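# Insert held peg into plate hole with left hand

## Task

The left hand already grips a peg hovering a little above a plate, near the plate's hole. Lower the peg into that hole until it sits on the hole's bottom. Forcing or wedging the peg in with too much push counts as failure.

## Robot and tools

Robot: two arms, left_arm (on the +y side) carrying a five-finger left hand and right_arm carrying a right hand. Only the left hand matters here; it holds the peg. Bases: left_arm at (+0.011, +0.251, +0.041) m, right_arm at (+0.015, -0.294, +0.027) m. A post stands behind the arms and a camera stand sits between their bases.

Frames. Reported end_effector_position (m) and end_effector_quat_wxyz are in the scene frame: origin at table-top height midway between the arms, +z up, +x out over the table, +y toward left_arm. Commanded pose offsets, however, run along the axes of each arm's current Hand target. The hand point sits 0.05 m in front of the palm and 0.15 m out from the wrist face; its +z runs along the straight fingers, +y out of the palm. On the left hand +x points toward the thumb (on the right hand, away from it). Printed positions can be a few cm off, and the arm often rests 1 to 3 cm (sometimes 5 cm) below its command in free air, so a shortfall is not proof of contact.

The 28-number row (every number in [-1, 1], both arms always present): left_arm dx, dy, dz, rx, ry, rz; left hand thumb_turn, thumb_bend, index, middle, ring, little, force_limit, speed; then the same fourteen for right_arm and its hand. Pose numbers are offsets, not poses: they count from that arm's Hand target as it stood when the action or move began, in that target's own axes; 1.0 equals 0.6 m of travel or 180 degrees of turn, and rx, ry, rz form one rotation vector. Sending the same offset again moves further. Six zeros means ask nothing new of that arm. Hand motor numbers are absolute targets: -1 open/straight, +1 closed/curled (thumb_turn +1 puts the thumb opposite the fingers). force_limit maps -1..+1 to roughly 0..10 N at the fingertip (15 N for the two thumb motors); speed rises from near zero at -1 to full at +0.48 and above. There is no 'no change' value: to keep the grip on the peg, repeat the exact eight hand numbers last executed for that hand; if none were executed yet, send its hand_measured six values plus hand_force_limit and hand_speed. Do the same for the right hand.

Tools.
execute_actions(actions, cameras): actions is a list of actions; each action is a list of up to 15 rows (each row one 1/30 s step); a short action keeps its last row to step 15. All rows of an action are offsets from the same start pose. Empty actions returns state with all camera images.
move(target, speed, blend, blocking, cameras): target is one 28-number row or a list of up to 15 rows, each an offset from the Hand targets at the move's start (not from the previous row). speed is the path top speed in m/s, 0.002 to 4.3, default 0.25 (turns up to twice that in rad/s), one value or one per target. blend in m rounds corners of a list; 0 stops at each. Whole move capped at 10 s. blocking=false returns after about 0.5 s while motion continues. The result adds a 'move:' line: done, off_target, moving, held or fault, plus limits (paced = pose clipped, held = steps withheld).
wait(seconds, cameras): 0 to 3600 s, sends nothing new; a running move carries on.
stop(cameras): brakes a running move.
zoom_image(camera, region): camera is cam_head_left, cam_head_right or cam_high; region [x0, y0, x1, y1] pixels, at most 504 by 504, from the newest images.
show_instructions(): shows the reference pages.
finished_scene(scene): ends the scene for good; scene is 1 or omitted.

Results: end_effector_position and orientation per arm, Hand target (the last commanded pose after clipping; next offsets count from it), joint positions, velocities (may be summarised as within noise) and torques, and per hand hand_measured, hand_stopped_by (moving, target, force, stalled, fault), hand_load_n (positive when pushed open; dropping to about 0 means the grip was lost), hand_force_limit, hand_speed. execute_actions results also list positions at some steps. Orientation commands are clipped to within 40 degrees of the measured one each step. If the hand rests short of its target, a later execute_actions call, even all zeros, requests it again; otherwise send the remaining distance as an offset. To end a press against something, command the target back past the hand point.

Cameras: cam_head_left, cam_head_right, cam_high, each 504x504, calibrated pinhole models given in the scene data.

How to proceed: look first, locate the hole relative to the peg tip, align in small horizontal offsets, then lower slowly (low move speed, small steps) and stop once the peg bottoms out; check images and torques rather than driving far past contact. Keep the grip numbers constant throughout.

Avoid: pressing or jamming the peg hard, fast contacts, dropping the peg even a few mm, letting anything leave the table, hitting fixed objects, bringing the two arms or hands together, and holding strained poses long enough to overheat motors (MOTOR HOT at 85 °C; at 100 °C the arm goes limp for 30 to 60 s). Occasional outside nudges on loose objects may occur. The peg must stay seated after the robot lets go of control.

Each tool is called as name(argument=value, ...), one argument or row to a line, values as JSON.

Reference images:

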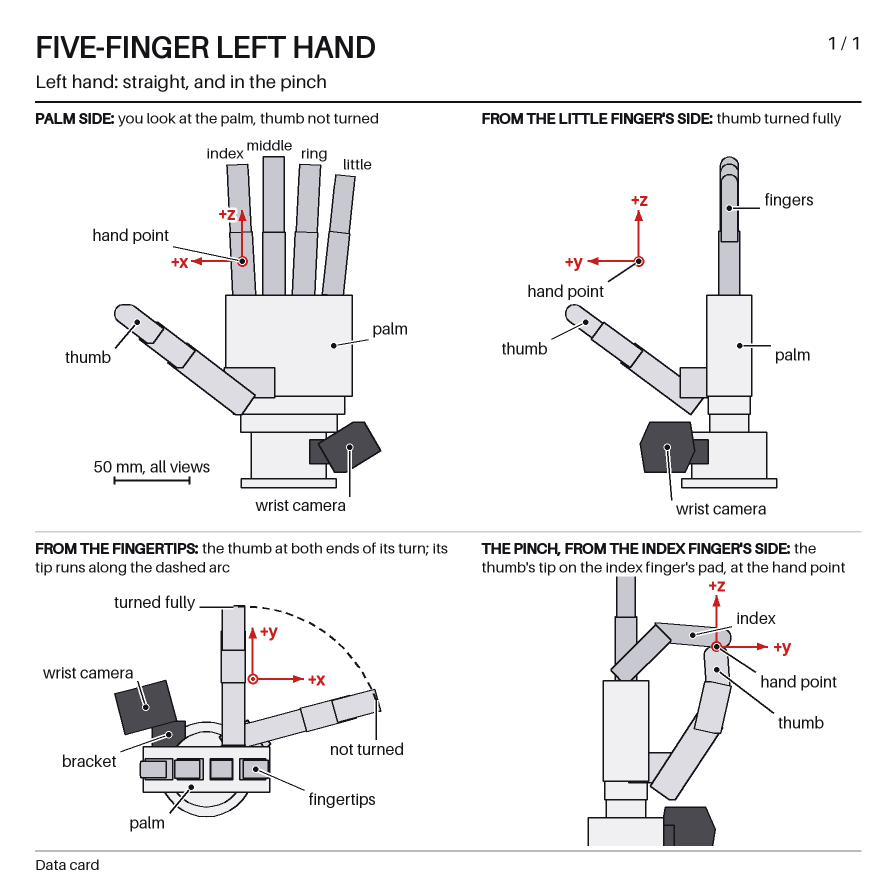

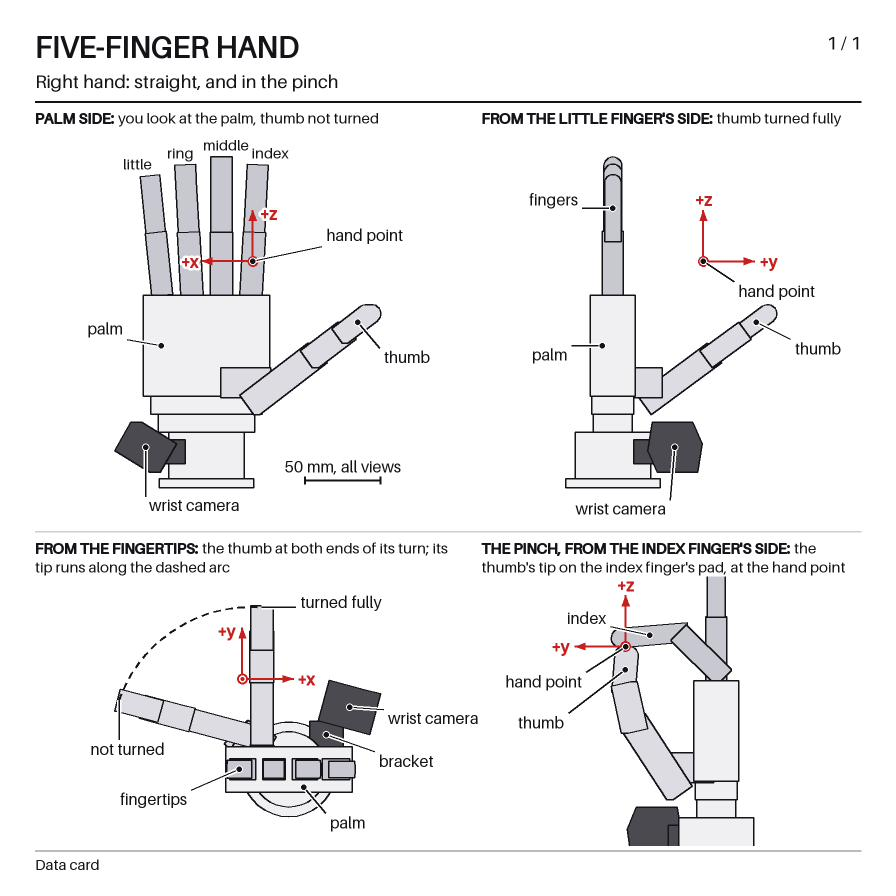

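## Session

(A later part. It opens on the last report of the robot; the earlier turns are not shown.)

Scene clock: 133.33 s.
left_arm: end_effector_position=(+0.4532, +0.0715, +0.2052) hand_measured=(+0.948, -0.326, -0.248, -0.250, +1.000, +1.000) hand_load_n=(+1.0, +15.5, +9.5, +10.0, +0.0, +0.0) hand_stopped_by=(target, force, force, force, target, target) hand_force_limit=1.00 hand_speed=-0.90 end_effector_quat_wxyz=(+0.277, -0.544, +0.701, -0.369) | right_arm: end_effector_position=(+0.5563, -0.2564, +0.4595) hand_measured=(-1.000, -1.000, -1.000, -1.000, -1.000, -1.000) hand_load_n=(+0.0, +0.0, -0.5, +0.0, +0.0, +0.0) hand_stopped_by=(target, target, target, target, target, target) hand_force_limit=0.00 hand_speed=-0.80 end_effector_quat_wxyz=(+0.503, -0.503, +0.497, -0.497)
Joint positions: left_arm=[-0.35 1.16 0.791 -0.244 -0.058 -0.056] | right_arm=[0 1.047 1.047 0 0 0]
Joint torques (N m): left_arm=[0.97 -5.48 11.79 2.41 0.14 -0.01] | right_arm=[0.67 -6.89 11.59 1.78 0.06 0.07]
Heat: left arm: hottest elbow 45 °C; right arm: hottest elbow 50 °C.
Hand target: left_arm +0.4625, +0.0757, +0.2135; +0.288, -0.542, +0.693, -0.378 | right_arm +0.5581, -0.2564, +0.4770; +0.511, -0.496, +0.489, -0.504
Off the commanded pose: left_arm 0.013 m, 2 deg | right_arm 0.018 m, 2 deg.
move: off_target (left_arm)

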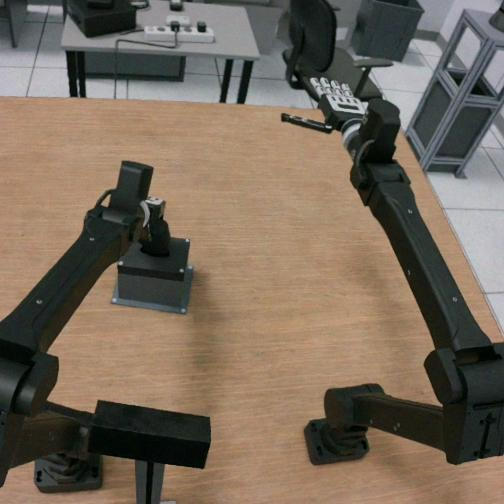

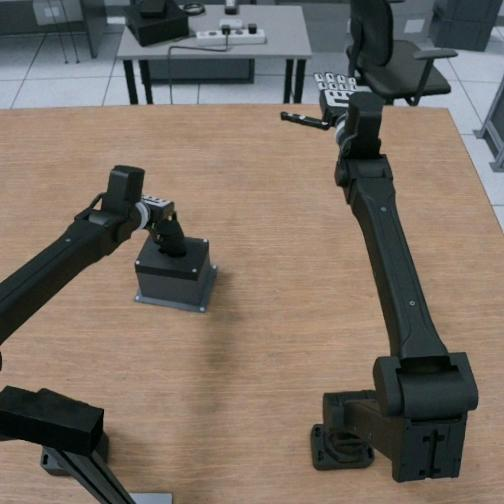

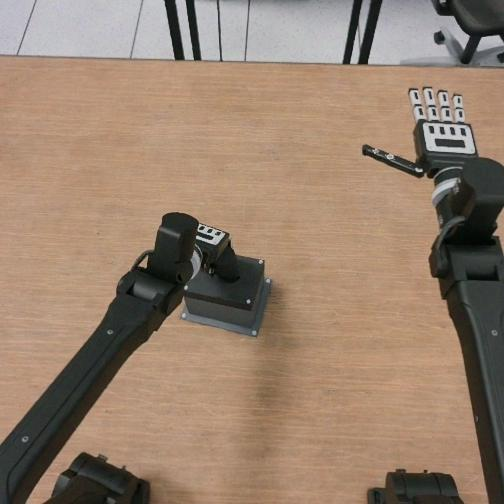

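move(
  target=[-0.0107,0.0135,0.0097,0,0,0,0.948,-0.326,-0.246,-0.248,1,1,1,-0.9,0,0,0,0,0,0,-1,-1,-1,-1,-1,-1,0,-0.8],
  speed=0.03,
  cameras=["all"],
)

zoom_image(
  camera="cam_head_right",
  region=[150, 230, 200, 280],
)

zoom_image(
  camera="cam_head_left",
  region=[130, 230, 180, 280],
)

zoom_image(
  camera="cam_high",
  region=[200, 250, 250, 300],
)

Scene clock: 144.87 s.
left_arm: end_effector_position=(+0.4577, +0.0758, +0.2026) hand_measured=(+0.948, -0.326, -0.248, -0.250, +1.000, +1.000) hand_load_n=(+1.0, +15.5, +10.0, +10.0, +0.0, +0.0) hand_stopped_by=(target, force, force, force, target, target) hand_force_limit=1.00 hand_speed=-0.90 end_effector_quat_wxyz=(+0.280, -0.542, +0.697, -0.376) | right_arm: end_effector_position=(+0.5563, -0.2564, +0.4595) hand_measured=(-1.000, -1.000, -1.000, -1.000, -1.000, -1.000) hand_load_n=(+0.0, +0.0, +0.0, +0.0, +0.0, -0.5) hand_stopped_by=(target, target, target, target, target, target) hand_force_limit=0.00 hand_speed=-0.80 end_effector_quat_wxyz=(+0.503, -0.503, +0.497, -0.497)
Joint positions: left_arm=[-0.333 1.165 0.778 -0.209 -0.042 -0.048] | right_arm=[0 1.047 1.047 0 0 0]
Joint torques (N m): left_arm=[0.91 -5.07 11.17 2.3 0.12 0] | right_arm=[0.67 -6.77 11.63 1.8 0.06 0.07]
Heat: left arm: hottest elbow 45 °C; right arm: hottest elbow 50 °C.
Hand target: left_arm +0.4644, +0.0816, +0.2035; +0.288, -0.542, +0.693, -0.378 | right_arm +0.5581, -0.2564, +0.4770; +0.511, -0.496, +0.489, -0.504
Off the commanded pose: left_arm 0.009 m, 1 deg | right_arm 0.018 m, 2 deg.
move: done

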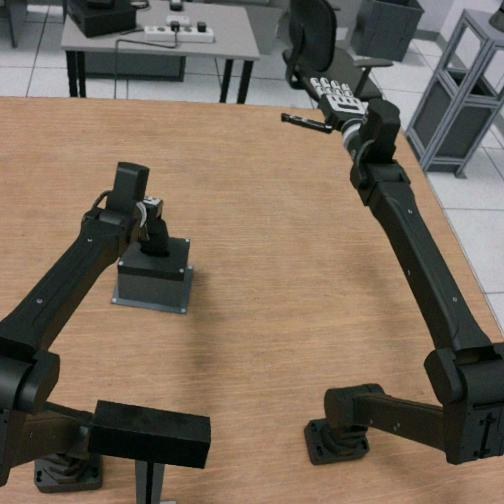

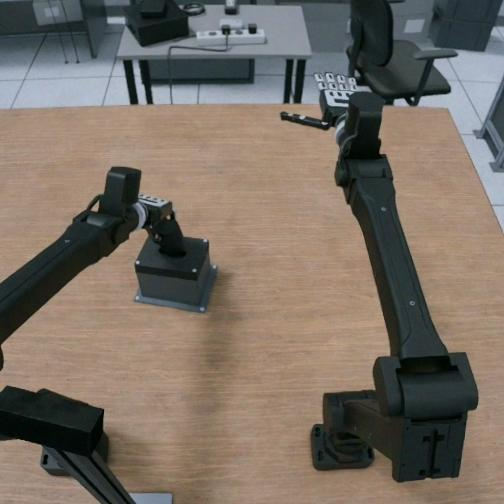

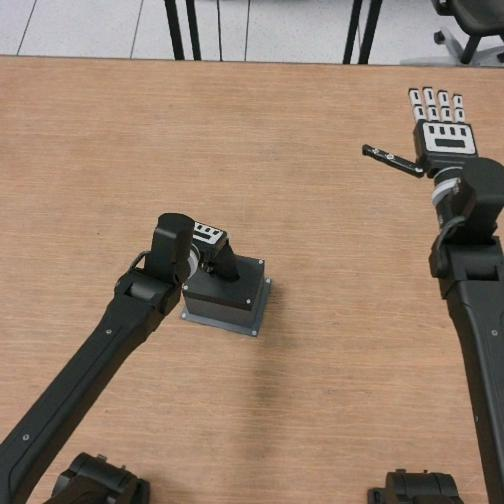

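Scaled by 10.080.

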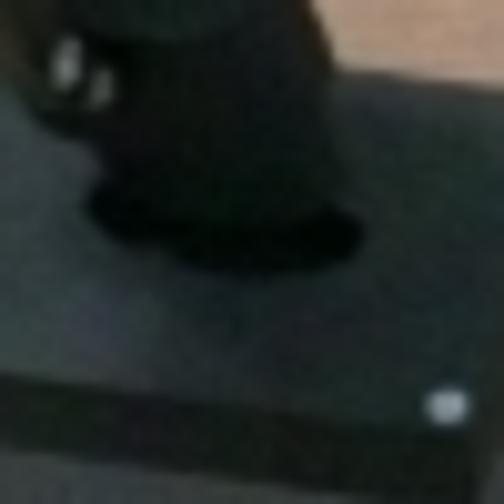

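Scaled by 10.080.

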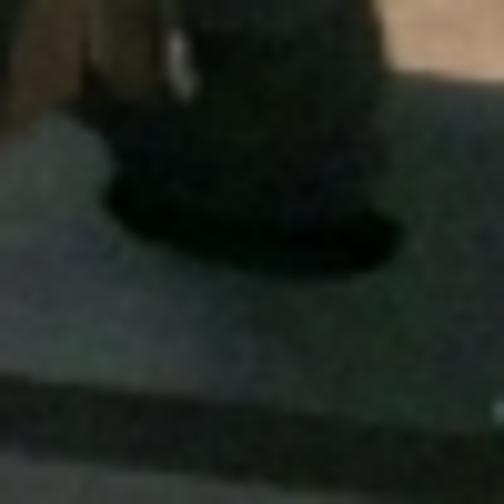

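Scaled by 10.080.

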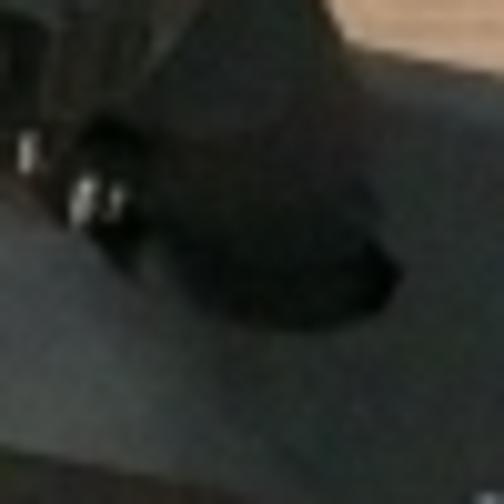

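zoom_image(
  camera="cam_high",
  region=[205, 262, 245, 292],
)

zoom_image(
  camera="cam_head_right",
  region=[150, 237, 194, 270],
)

zoom_image(
  camera="cam_head_left",
  region=[134, 237, 178, 270],
)

Scaled by 12.600.

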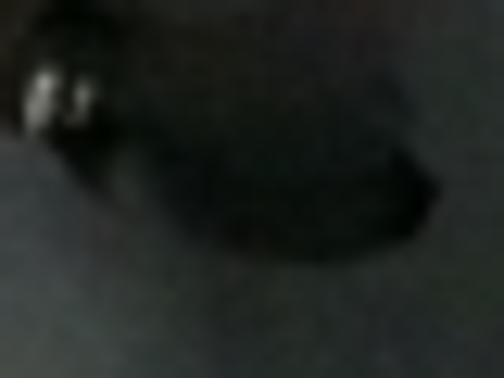

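Scaled by 11.455.

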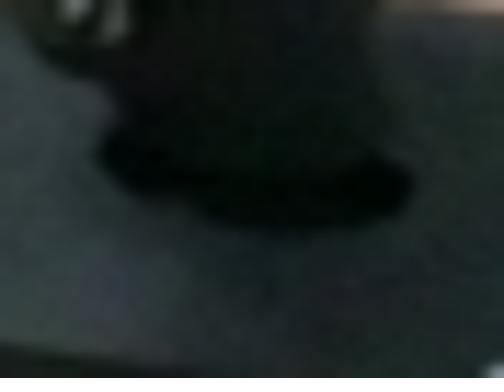

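Scaled by 11.455.

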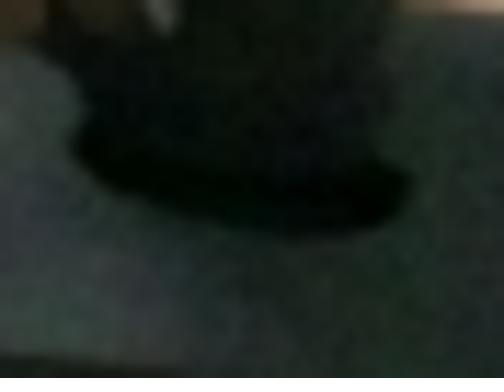

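move(
  target=[-0.0010,0.0118,0.0033,0,0,0,0.948,-0.326,-0.246,-0.248,1,1,1,-0.9,0,0,0,0,0,0,-1,-1,-1,-1,-1,-1,0,-0.8],
  speed=0.03,
  cameras=["all"],
)

zoom_image(
  camera="cam_high",
  region=[205, 262, 245, 292],
)

zoom_image(
  camera="cam_head_right",
  region=[150, 237, 194, 270],
)

zoom_image(
  camera="cam_head_left",
  region=[134, 237, 178, 270],
)

Scene clock: 161.37 s.
left_arm: end_effector_position=(+0.4593, +0.0759, +0.2015) hand_measured=(+0.948, -0.326, -0.248, -0.250, +1.000, +1.000) hand_load_n=(+1.0, +15.0, +10.0, +10.0, +0.0, +0.0) hand_stopped_by=(target, force, force, force, target, target) hand_force_limit=1.00 hand_speed=-0.90 end_effector_quat_wxyz=(+0.284, -0.540, +0.695, -0.381) | right_arm: end_effector_position=(+0.5563, -0.2564, +0.4595) hand_measured=(-1.000, -1.000, -1.000, -1.000, -1.000, -1.000) hand_load_n=(+0.0, +0.0, +0.0, +0.0, +0.0, -0.5) hand_stopped_by=(target, target, target, target, target, target) hand_force_limit=0.00 hand_speed=-0.80 end_effector_quat_wxyz=(+0.503, -0.503, +0.497, -0.497)
Joint positions: left_arm=[-0.332 1.166 0.767 -0.183 -0.042 -0.047] | right_arm=[0 1.047 1.047 0 0 0]
Joint torques (N m): left_arm=[1.08 -4.84 10.44 2.07 0.15 0] | right_arm=[0.73 -6.83 11.6 1.77 0.06 0.08]
Heat: left arm: hottest elbow 44 °C; right arm: hottest elbow 51 °C.
Hand target: left_arm +0.4625, +0.0828, +0.1965; +0.288, -0.542, +0.693, -0.378 | right_arm +0.5581, -0.2564, +0.4770; +0.511, -0.496, +0.489, -0.504
Off the commanded pose: left_arm 0.009 m, 1 deg | right_arm 0.018 m, 2 deg.
move: done

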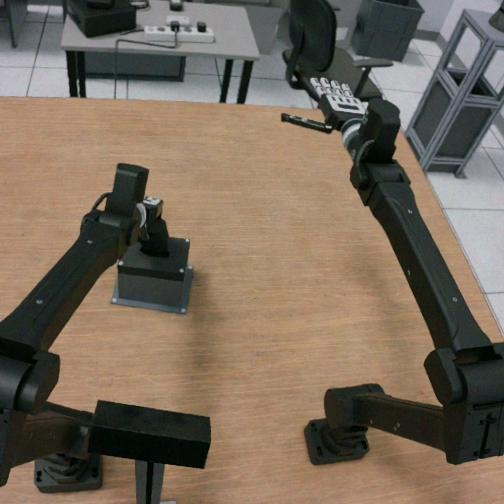

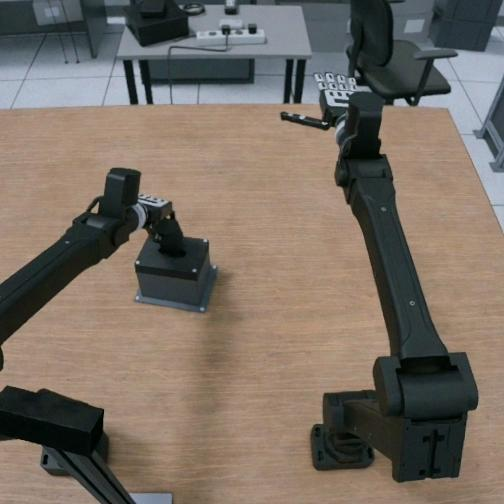

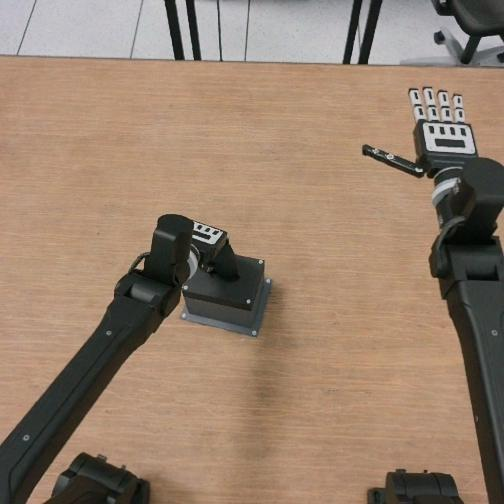

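Scaled by 12.600.

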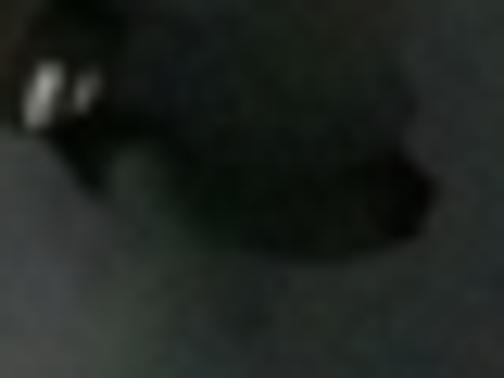

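Scaled by 11.455.

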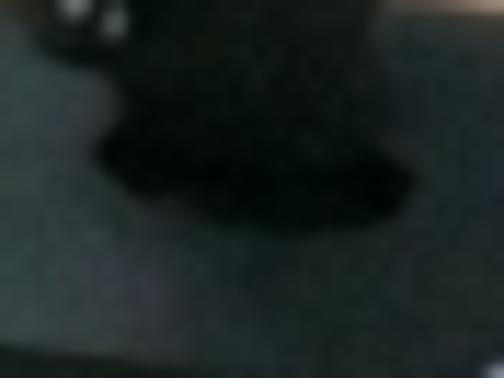

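Scaled by 11.455.

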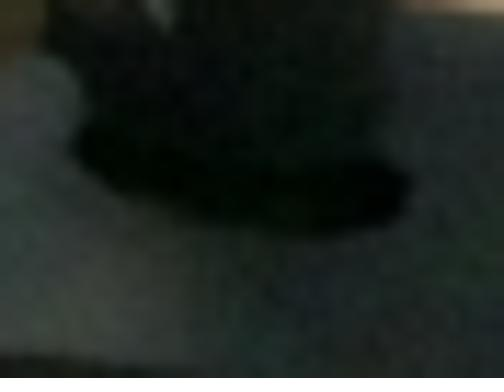

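move(
  target=[0.0055,-0.0088,-0.0228,0,0,0,0.948,-0.326,-0.246,-0.248,1,1,1,-0.9,0,0,0,0,0,0,-1,-1,-1,-1,-1,-1,0,-0.8],
  speed=0.03,
  cameras=["all"],
)

zoom_image(
  camera="cam_high",
  region=[205, 262, 245, 292],
)

zoom_image(
  camera="cam_head_right",
  region=[150, 237, 194, 270],
)

zoom_image(
  camera="cam_head_left",
  region=[134, 237, 178, 270],
)

Scene clock: 167.40 s.
left_arm: end_effector_position=(+0.4535, +0.0784, +0.2030) hand_measured=(+0.948, -0.326, -0.248, -0.250, +1.000, +1.000) hand_load_n=(+1.0, +15.5, +9.5, +10.5, +0.0, +0.0) hand_stopped_by=(target, force, force, force, target, target) hand_force_limit=1.00 hand_speed=-0.90 end_effector_quat_wxyz=(+0.283, -0.542, +0.696, -0.377) | right_arm: end_effector_position=(+0.5563, -0.2564, +0.4595) hand_measured=(-1.000, -1.000, -1.000, -1.000, -1.000, -1.000) hand_load_n=(-0.5, +0.0, +0.0, +0.0, +0.0, +0.0) hand_stopped_by=(target, target, target, target, target, target) hand_force_limit=0.00 hand_speed=-0.80 end_effector_quat_wxyz=(+0.503, -0.503, +0.497, -0.497)
Joint positions: left_arm=[-0.332 1.148 0.763 -0.204 -0.045 -0.047] | right_arm=[0 1.047 1.047 0 0 0]
Joint torques (N m): left_arm=[0.09 -6.18 11.37 1.17 -0.1 -0.06] | right_arm=[0.73 -6.71 11.64 1.8 0.06 0.08]
Heat: left arm: hottest elbow 44 °C; right arm: hottest elbow 51 °C.
Hand target: left_arm +0.4535, +0.0818, +0.2085; +0.288, -0.542, +0.693, -0.379 | right_arm +0.5581, -0.2564, +0.4770; +0.511, -0.496, +0.489, -0.504
Off the commanded pose: left_arm 0.006 m, 1 deg | right_arm 0.018 m, 2 deg.
move: done

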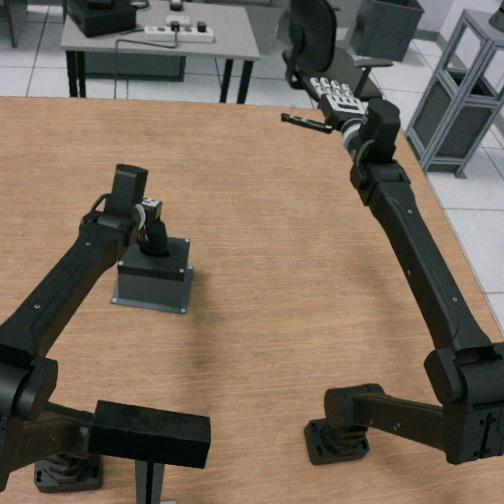

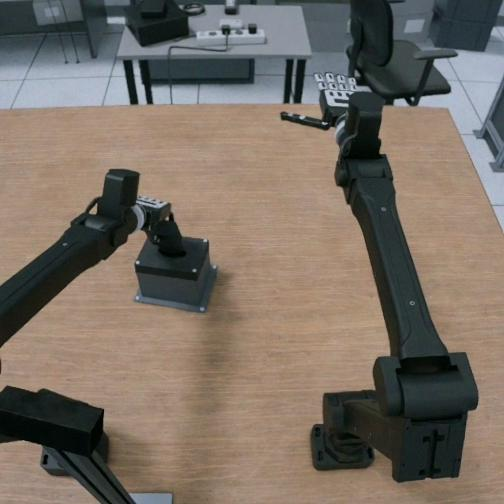

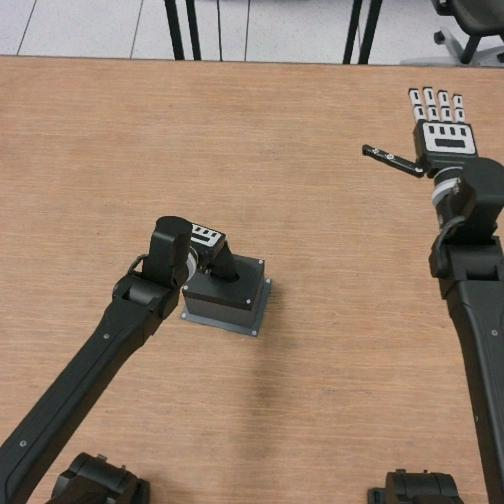

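Scaled by 12.600.

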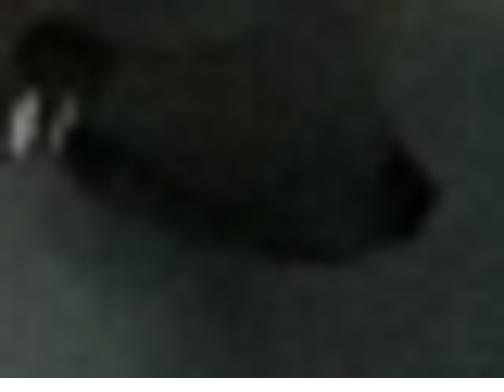

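Scaled by 11.455.

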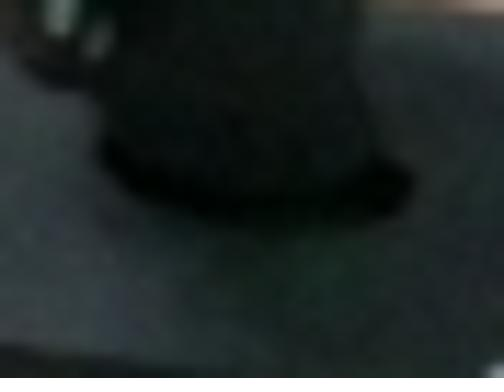

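Scaled by 11.455.

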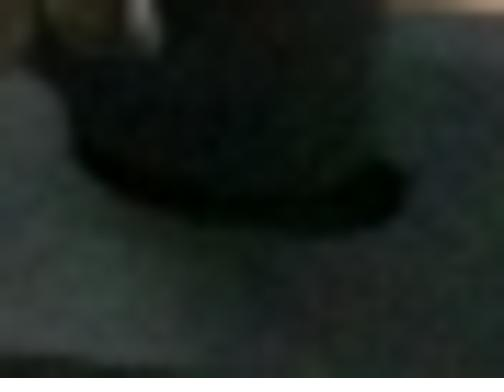

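move(
  target=[0.0073,-0.0032,-0.0038,-0.0056,0,0,0.948,-0.326,-0.246,-0.248,1,1,1,-0.9,0,0,0,0,0,0,-1,-1,-1,-1,-1,-1,0,-0.8],
  speed=0.03,
  cameras=["all"],
)

zoom_image(
  camera="cam_high",
  region=[205, 262, 245, 292],
)

zoom_image(
  camera="cam_head_right",
  region=[150, 237, 194, 270],
)

zoom_image(
  camera="cam_head_left",
  region=[134, 237, 178, 270],
)

Scene clock: 174.47 s.
left_arm: end_effector_position=(+0.4498, +0.0814, +0.2027) hand_measured=(+0.948, -0.326, -0.248, -0.250, +1.000, +1.000) hand_load_n=(+0.5, +15.5, +10.0, +10.5, +0.5, +0.0) hand_stopped_by=(target, force, force, force, target, target) hand_force_limit=1.00 hand_speed=-0.90 end_effector_quat_wxyz=(+0.283, -0.545, +0.697, -0.370) | right_arm: end_effector_position=(+0.5563, -0.2564, +0.4595) hand_measured=(-1.000, -1.000, -1.000, -1.000, -1.000, -1.000) hand_load_n=(+0.0, +0.0, +0.0, +0.0, -0.5, +0.0) hand_stopped_by=(target, target, target, target, target, target) hand_force_limit=0.00 hand_speed=-0.80 end_effector_quat_wxyz=(+0.503, -0.503, +0.497, -0.497)
Joint positions: left_arm=[-0.332 1.139 0.763 -0.226 -0.054 -0.047] | right_arm=[0 1.047 1.047 0 0 0]
Joint torques (N m): left_arm=[-1.14 -5.36 13.05 0.65 -0.13 -0.15] | right_arm=[0.67 -6.77 11.6 1.78 0.06 0.08]
Heat: left arm: hottest elbow 44 °C; right arm: hottest elbow 51 °C.
Hand target: left_arm +0.4516, +0.0779, +0.2114; +0.283, -0.545, +0.696, -0.372 | right_arm +0.5581, -0.2564, +0.4770; +0.511, -0.496, +0.489, -0.504
Off the commanded pose: left_arm 0.010 m, 0 deg | right_arm 0.018 m, 2 deg.
move: done

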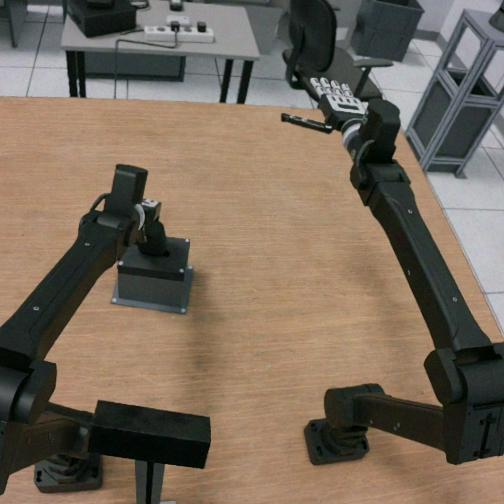

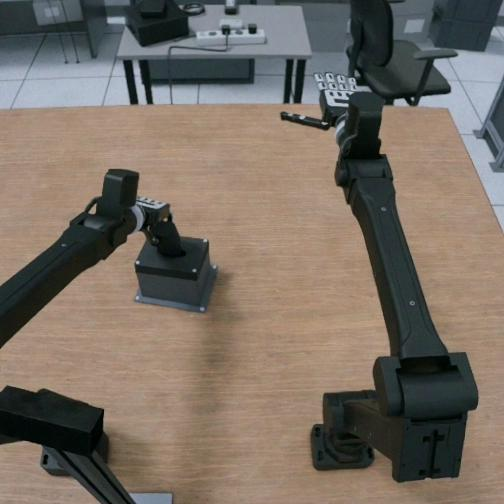

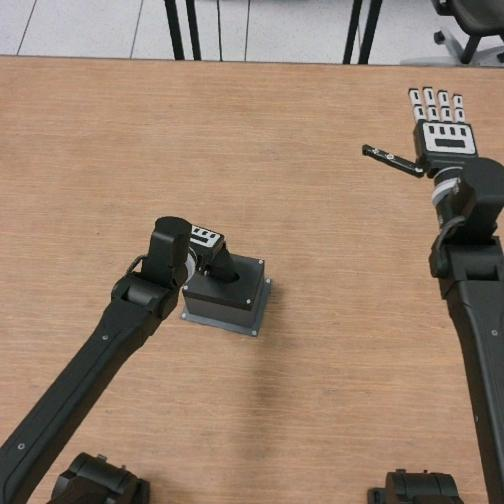

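Scaled by 12.600.

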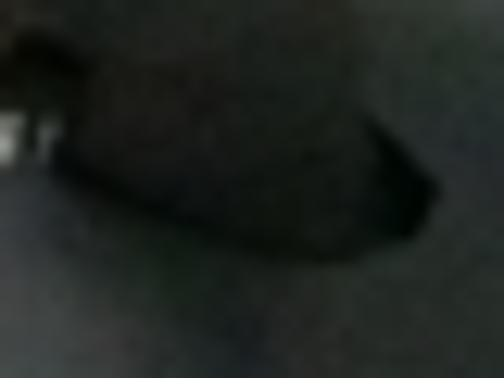

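Scaled by 11.455.

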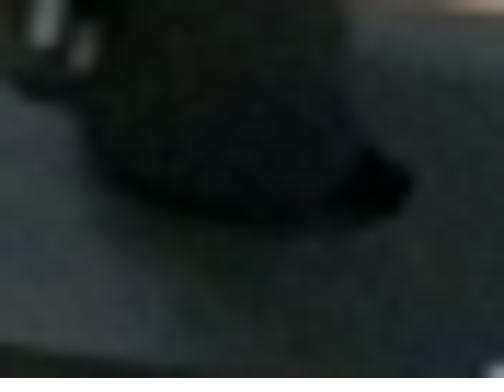

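Scaled by 11.455.

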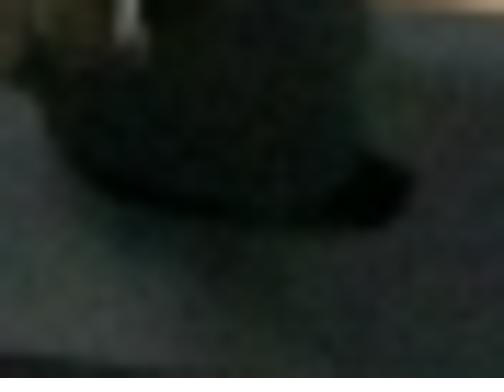

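move(
  target=[0.0153,-0.0082,0.0033,0,0,0,0.948,-0.326,-0.246,-0.248,1,1,1,-0.9,0,0,0,0,0,0,-1,-1,-1,-1,-1,-1,0,-0.8],
  speed=0.03,
  cameras=["all"],
)

zoom_image(
  camera="cam_high",
  region=[205, 262, 245, 292],
)

zoom_image(
  camera="cam_head_right",
  region=[150, 237, 194, 270],
)

zoom_image(
  camera="cam_head_left",
  region=[134, 237, 178, 270],
)

Scene clock: 179.90 s.
left_arm: end_effector_position=(+0.4487, +0.0791, +0.2023) hand_measured=(+0.948, -0.326, -0.248, -0.250, +1.000, +1.000) hand_load_n=(+0.5, +15.5, +9.5, +10.5, +0.0, +0.0) hand_stopped_by=(target, force, force, force, target, target) hand_force_limit=1.00 hand_speed=-0.90 end_effector_quat_wxyz=(+0.287, -0.546, +0.697, -0.366) | right_arm: end_effector_position=(+0.5563, -0.2564, +0.4595) hand_measured=(-1.000, -1.000, -1.000, -1.000, -1.000, -1.000) hand_load_n=(-0.5, +0.0, +0.0, +0.0, +0.0, +0.0) hand_stopped_by=(target, target, target, target, target, target) hand_force_limit=0.00 hand_speed=-0.80 end_effector_quat_wxyz=(+0.503, -0.503, +0.497, -0.497)
Joint positions: left_arm=[-0.346 1.139 0.764 -0.23 -0.077 -0.052] | right_arm=[0 1.047 1.047 0 0 0]
Joint torques (N m): left_arm=[-2.02 -4.6 14.48 0.5 0 -0.25] | right_arm=[0.67 -6.83 11.64 1.81 0.06 0.08]
Heat: left arm: hottest elbow 44 °C; right arm: hottest elbow 51 °C.
Hand target: left_arm +0.4534, +0.0678, +0.2144; +0.283, -0.544, +0.696, -0.372 | right_arm +0.5581, -0.2564, +0.4770; +0.511, -0.496, +0.489, -0.504
Off the commanded pose: left_arm 0.017 m, 1 deg | right_arm 0.018 m, 2 deg.
move: off_target (left_arm)

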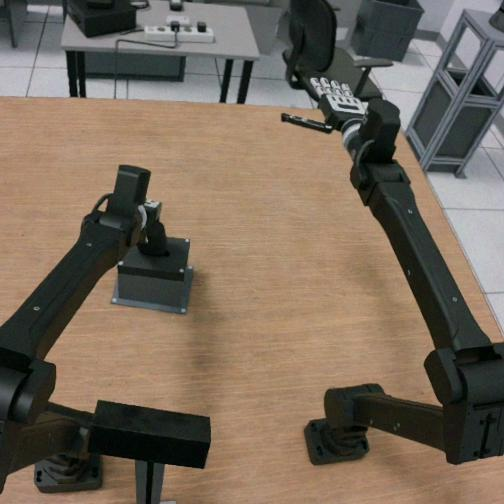

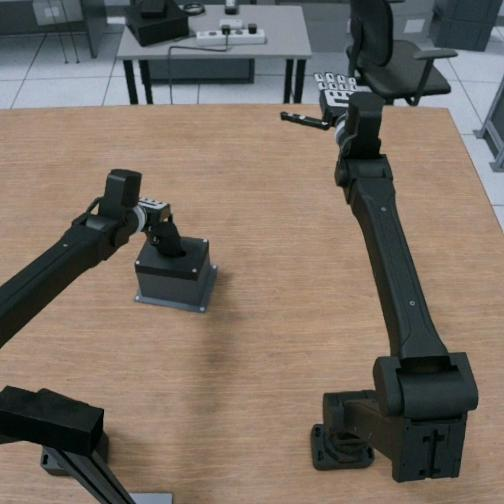

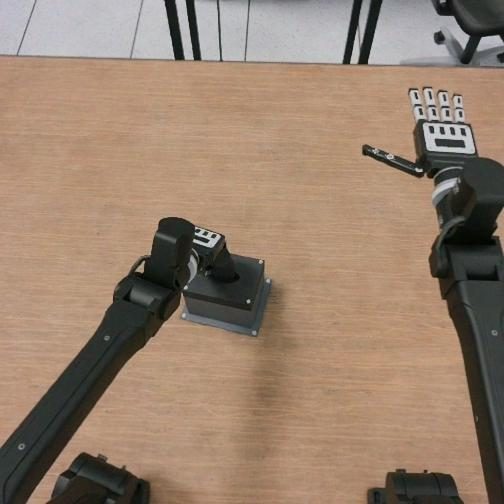

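Scaled by 12.600.

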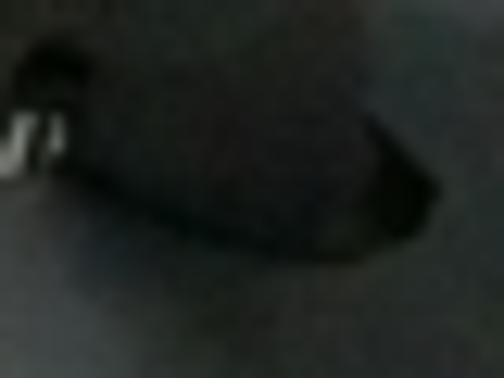

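Scaled by 11.455.

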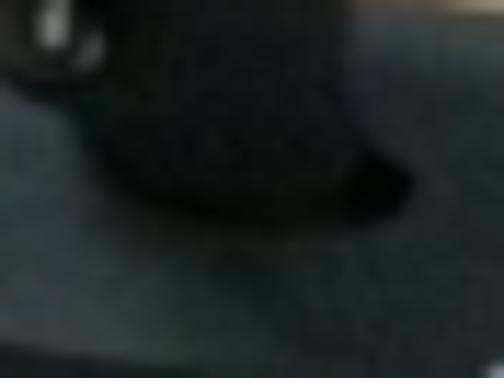

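Scaled by 11.455.

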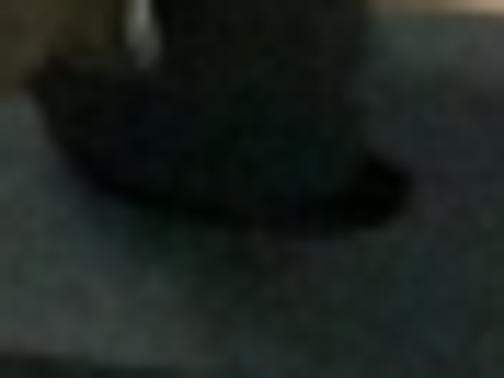

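move(
  target=[-0.0122,-0.0500,-0.0305,0,0,0,0.948,-0.326,-0.246,-0.248,1,1,1,-0.9,0,0,0,0,0,0,-1,-1,-1,-1,-1,-1,0,-0.8],
  speed=0.05,
  cameras=["all"],
)

zoom_image(
  camera="cam_high",
  region=[180, 225, 260, 305],
)

zoom_image(
  camera="cam_head_right",
  region=[130, 200, 210, 280],
)

zoom_image(
  camera="cam_head_left",
  region=[110, 200, 190, 280],
)

Scene clock: 187.73 s.
left_arm: end_effector_position=(+0.4362, +0.0804, +0.2067) hand_measured=(+0.948, -0.326, -0.248, -0.250, +1.000, +1.000) hand_load_n=(+1.0, +15.5, +9.5, +10.0, +0.0, +0.0) hand_stopped_by=(target, force, force, force, target, target) hand_force_limit=1.00 hand_speed=-0.90 end_effector_quat_wxyz=(+0.265, -0.553, +0.712, -0.343) | right_arm: end_effector_position=(+0.5563, -0.2564, +0.4595) hand_measured=(-1.000, -1.000, -1.000, -1.000, -1.000, -1.000) hand_load_n=(-0.5, +0.0, +0.0, +0.0, +0.0, +0.0) hand_stopped_by=(target, target, target, target, target, target) hand_force_limit=0.00 hand_speed=-0.80 end_effector_quat_wxyz=(+0.503, -0.503, +0.497, -0.497)
Joint positions: left_arm=[-0.346 1.129 0.804 -0.352 -0.062 -0.053] | right_arm=[0 1.047 1.047 0 0 0]
Joint torques (N m): left_arm=[-0.03 -6.3 17.4 1.16 0.13 -0.09] | right_arm=[0.56 -6.77 11.6 1.85 0.06 0.07]
Heat: left arm: hottest elbow 45 °C; right arm: hottest elbow 52 °C.
Hand target: left_arm +0.4570, +0.0749, +0.2494; +0.283, -0.544, +0.696, -0.372 | right_arm +0.5581, -0.2564, +0.4770; +0.511, -0.496, +0.489, -0.504
Off the commanded pose: left_arm 0.048 m, 4 deg | right_arm 0.018 m, 2 deg.
move: off_target (left_arm)

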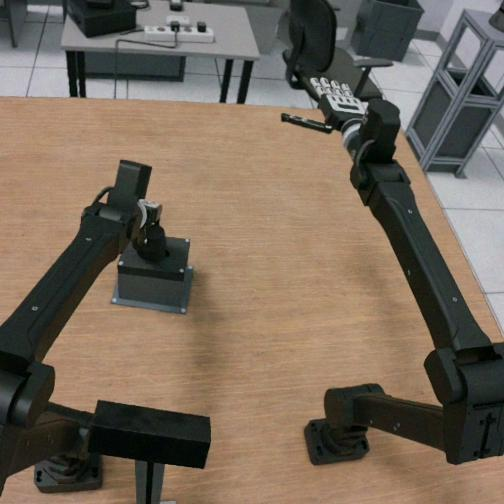

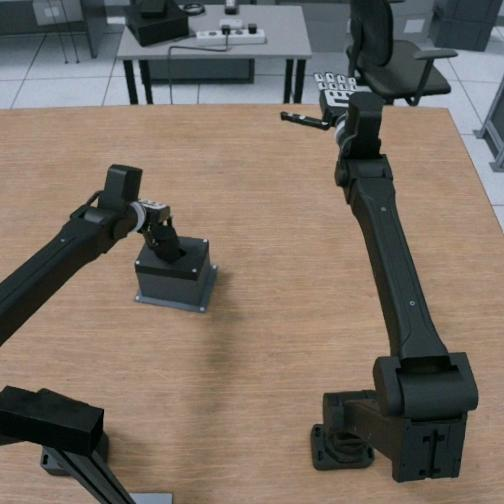

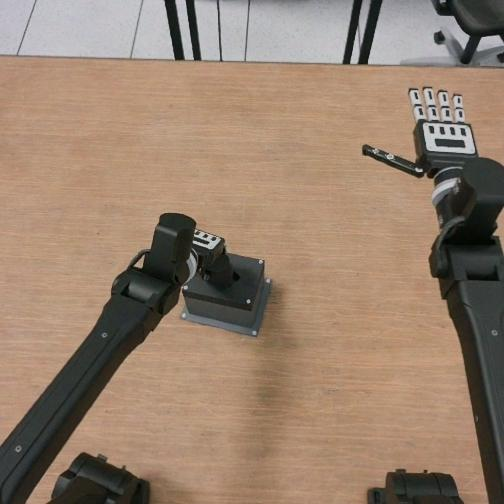

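Scaled by 6.300.

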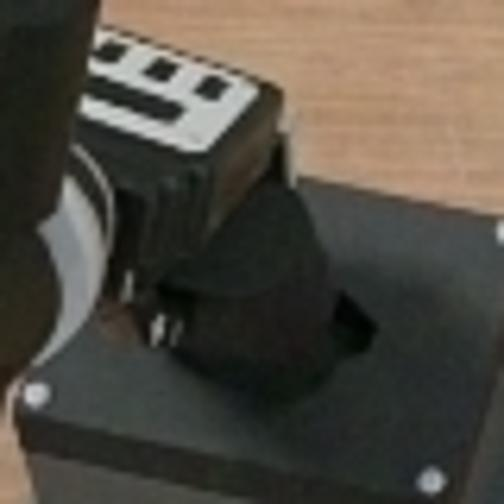

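Scaled by 6.300.

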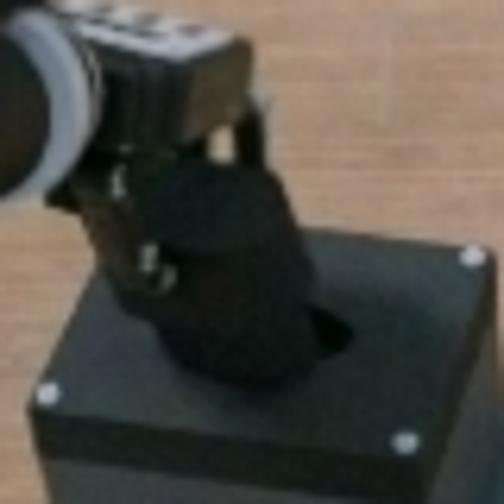

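Scaled by 6.300.

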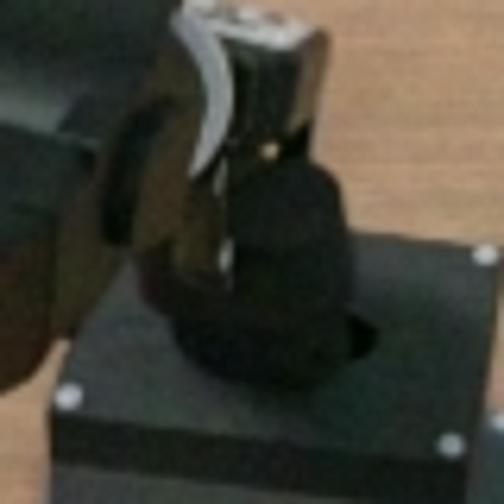

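move(
  target=[
    [0.0009,-0.0620,-0.0422,0.0056,0,0,0.948,-0.326,-0.246,-0.248,1,1,1,-0.9,0,0,0,0,0,0,-1,-1,-1,-1,-1,-1,0,-0.8],
    [-0.0072,-0.0005,0.0007,0.0056,0,0,0.948,-0.326,-0.246,-0.248,1,1,1,-0.9,0,0,0,0,0,0,-1,-1,-1,-1,-1,-1,0,-0.8],
  ],
  speed=0.06,
  cameras=["all"],
)

zoom_image(
  camera="cam_high",
  region=[180, 225, 260, 305],
)

zoom_image(
  camera="cam_head_right",
  region=[130, 200, 210, 280],
)

zoom_image(
  camera="cam_head_left",
  region=[110, 200, 190, 280],
)

Scene clock: 195.27 s.
left_arm: end_effector_position=(+0.4489, +0.0748, +0.2384) hand_measured=(+0.948, -0.326, -0.248, -0.250, +1.000, +1.000) hand_load_n=(+1.0, +16.0, +9.5, +10.0, +0.0, +0.0) hand_stopped_by=(target, force, force, force, target, target) hand_force_limit=1.00 hand_speed=-0.90 end_effector_quat_wxyz=(+0.276, -0.545, +0.702, -0.367) | right_arm: end_effector_position=(+0.5563, -0.2564, +0.4595) hand_measured=(-1.000, -1.000, -1.000, -1.000, -1.000, -1.000) hand_load_n=(-0.5, +0.0, +0.0, +0.0, +0.0, -0.5) hand_stopped_by=(target, target, target, target, target, target) hand_force_limit=0.00 hand_speed=-0.80 end_effector_quat_wxyz=(+0.503, -0.503, +0.497, -0.497)
Joint positions: left_arm=[-0.345 1.115 0.852 -0.355 -0.054 -0.053] | right_arm=[0 1.047 1.047 0 0 0]
Joint torques (N m): left_arm=[0.97 -5.36 12.4 2.44 0.13 -0.01] | right_arm=[0.62 -6.77 11.62 1.77 0.06 0.08]
Heat: left arm: hottest elbow 46 °C; right arm: hottest elbow 52 °C.
Hand target: left_arm +0.4586, +0.0790, +0.2493; +0.288, -0.542, +0.693, -0.378 | right_arm +0.5581, -0.2564, +0.4770; +0.511, -0.496, +0.489, -0.504
Off the commanded pose: left_arm 0.015 m, 2 deg | right_arm 0.018 m, 2 deg.
move: off_target (left_arm)

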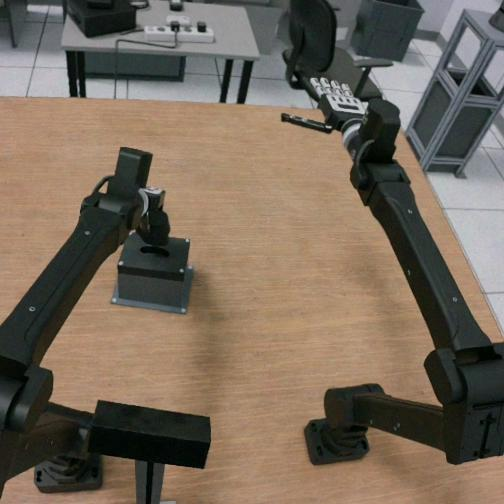

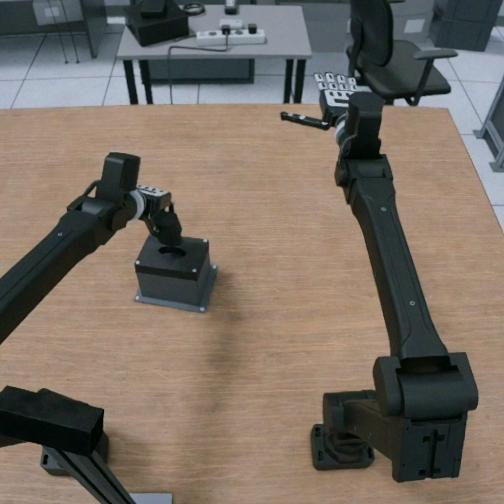

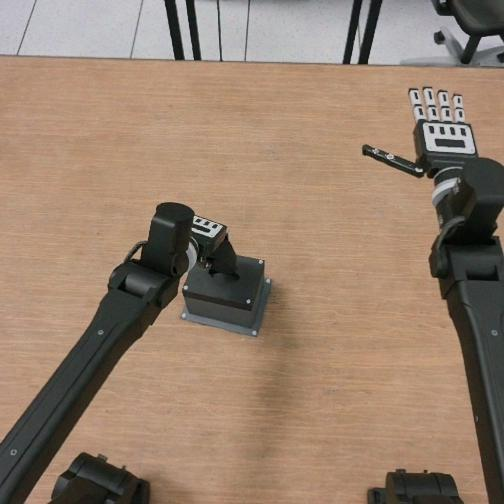

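Scaled by 6.300.

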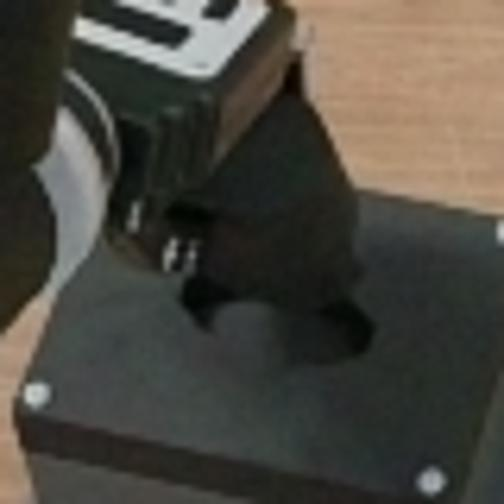

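Scaled by 6.300.

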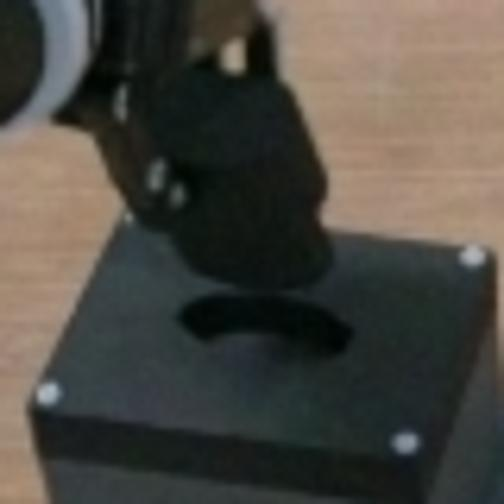

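Scaled by 6.300.

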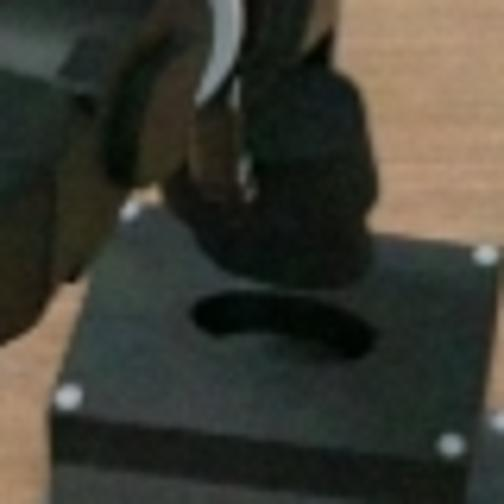

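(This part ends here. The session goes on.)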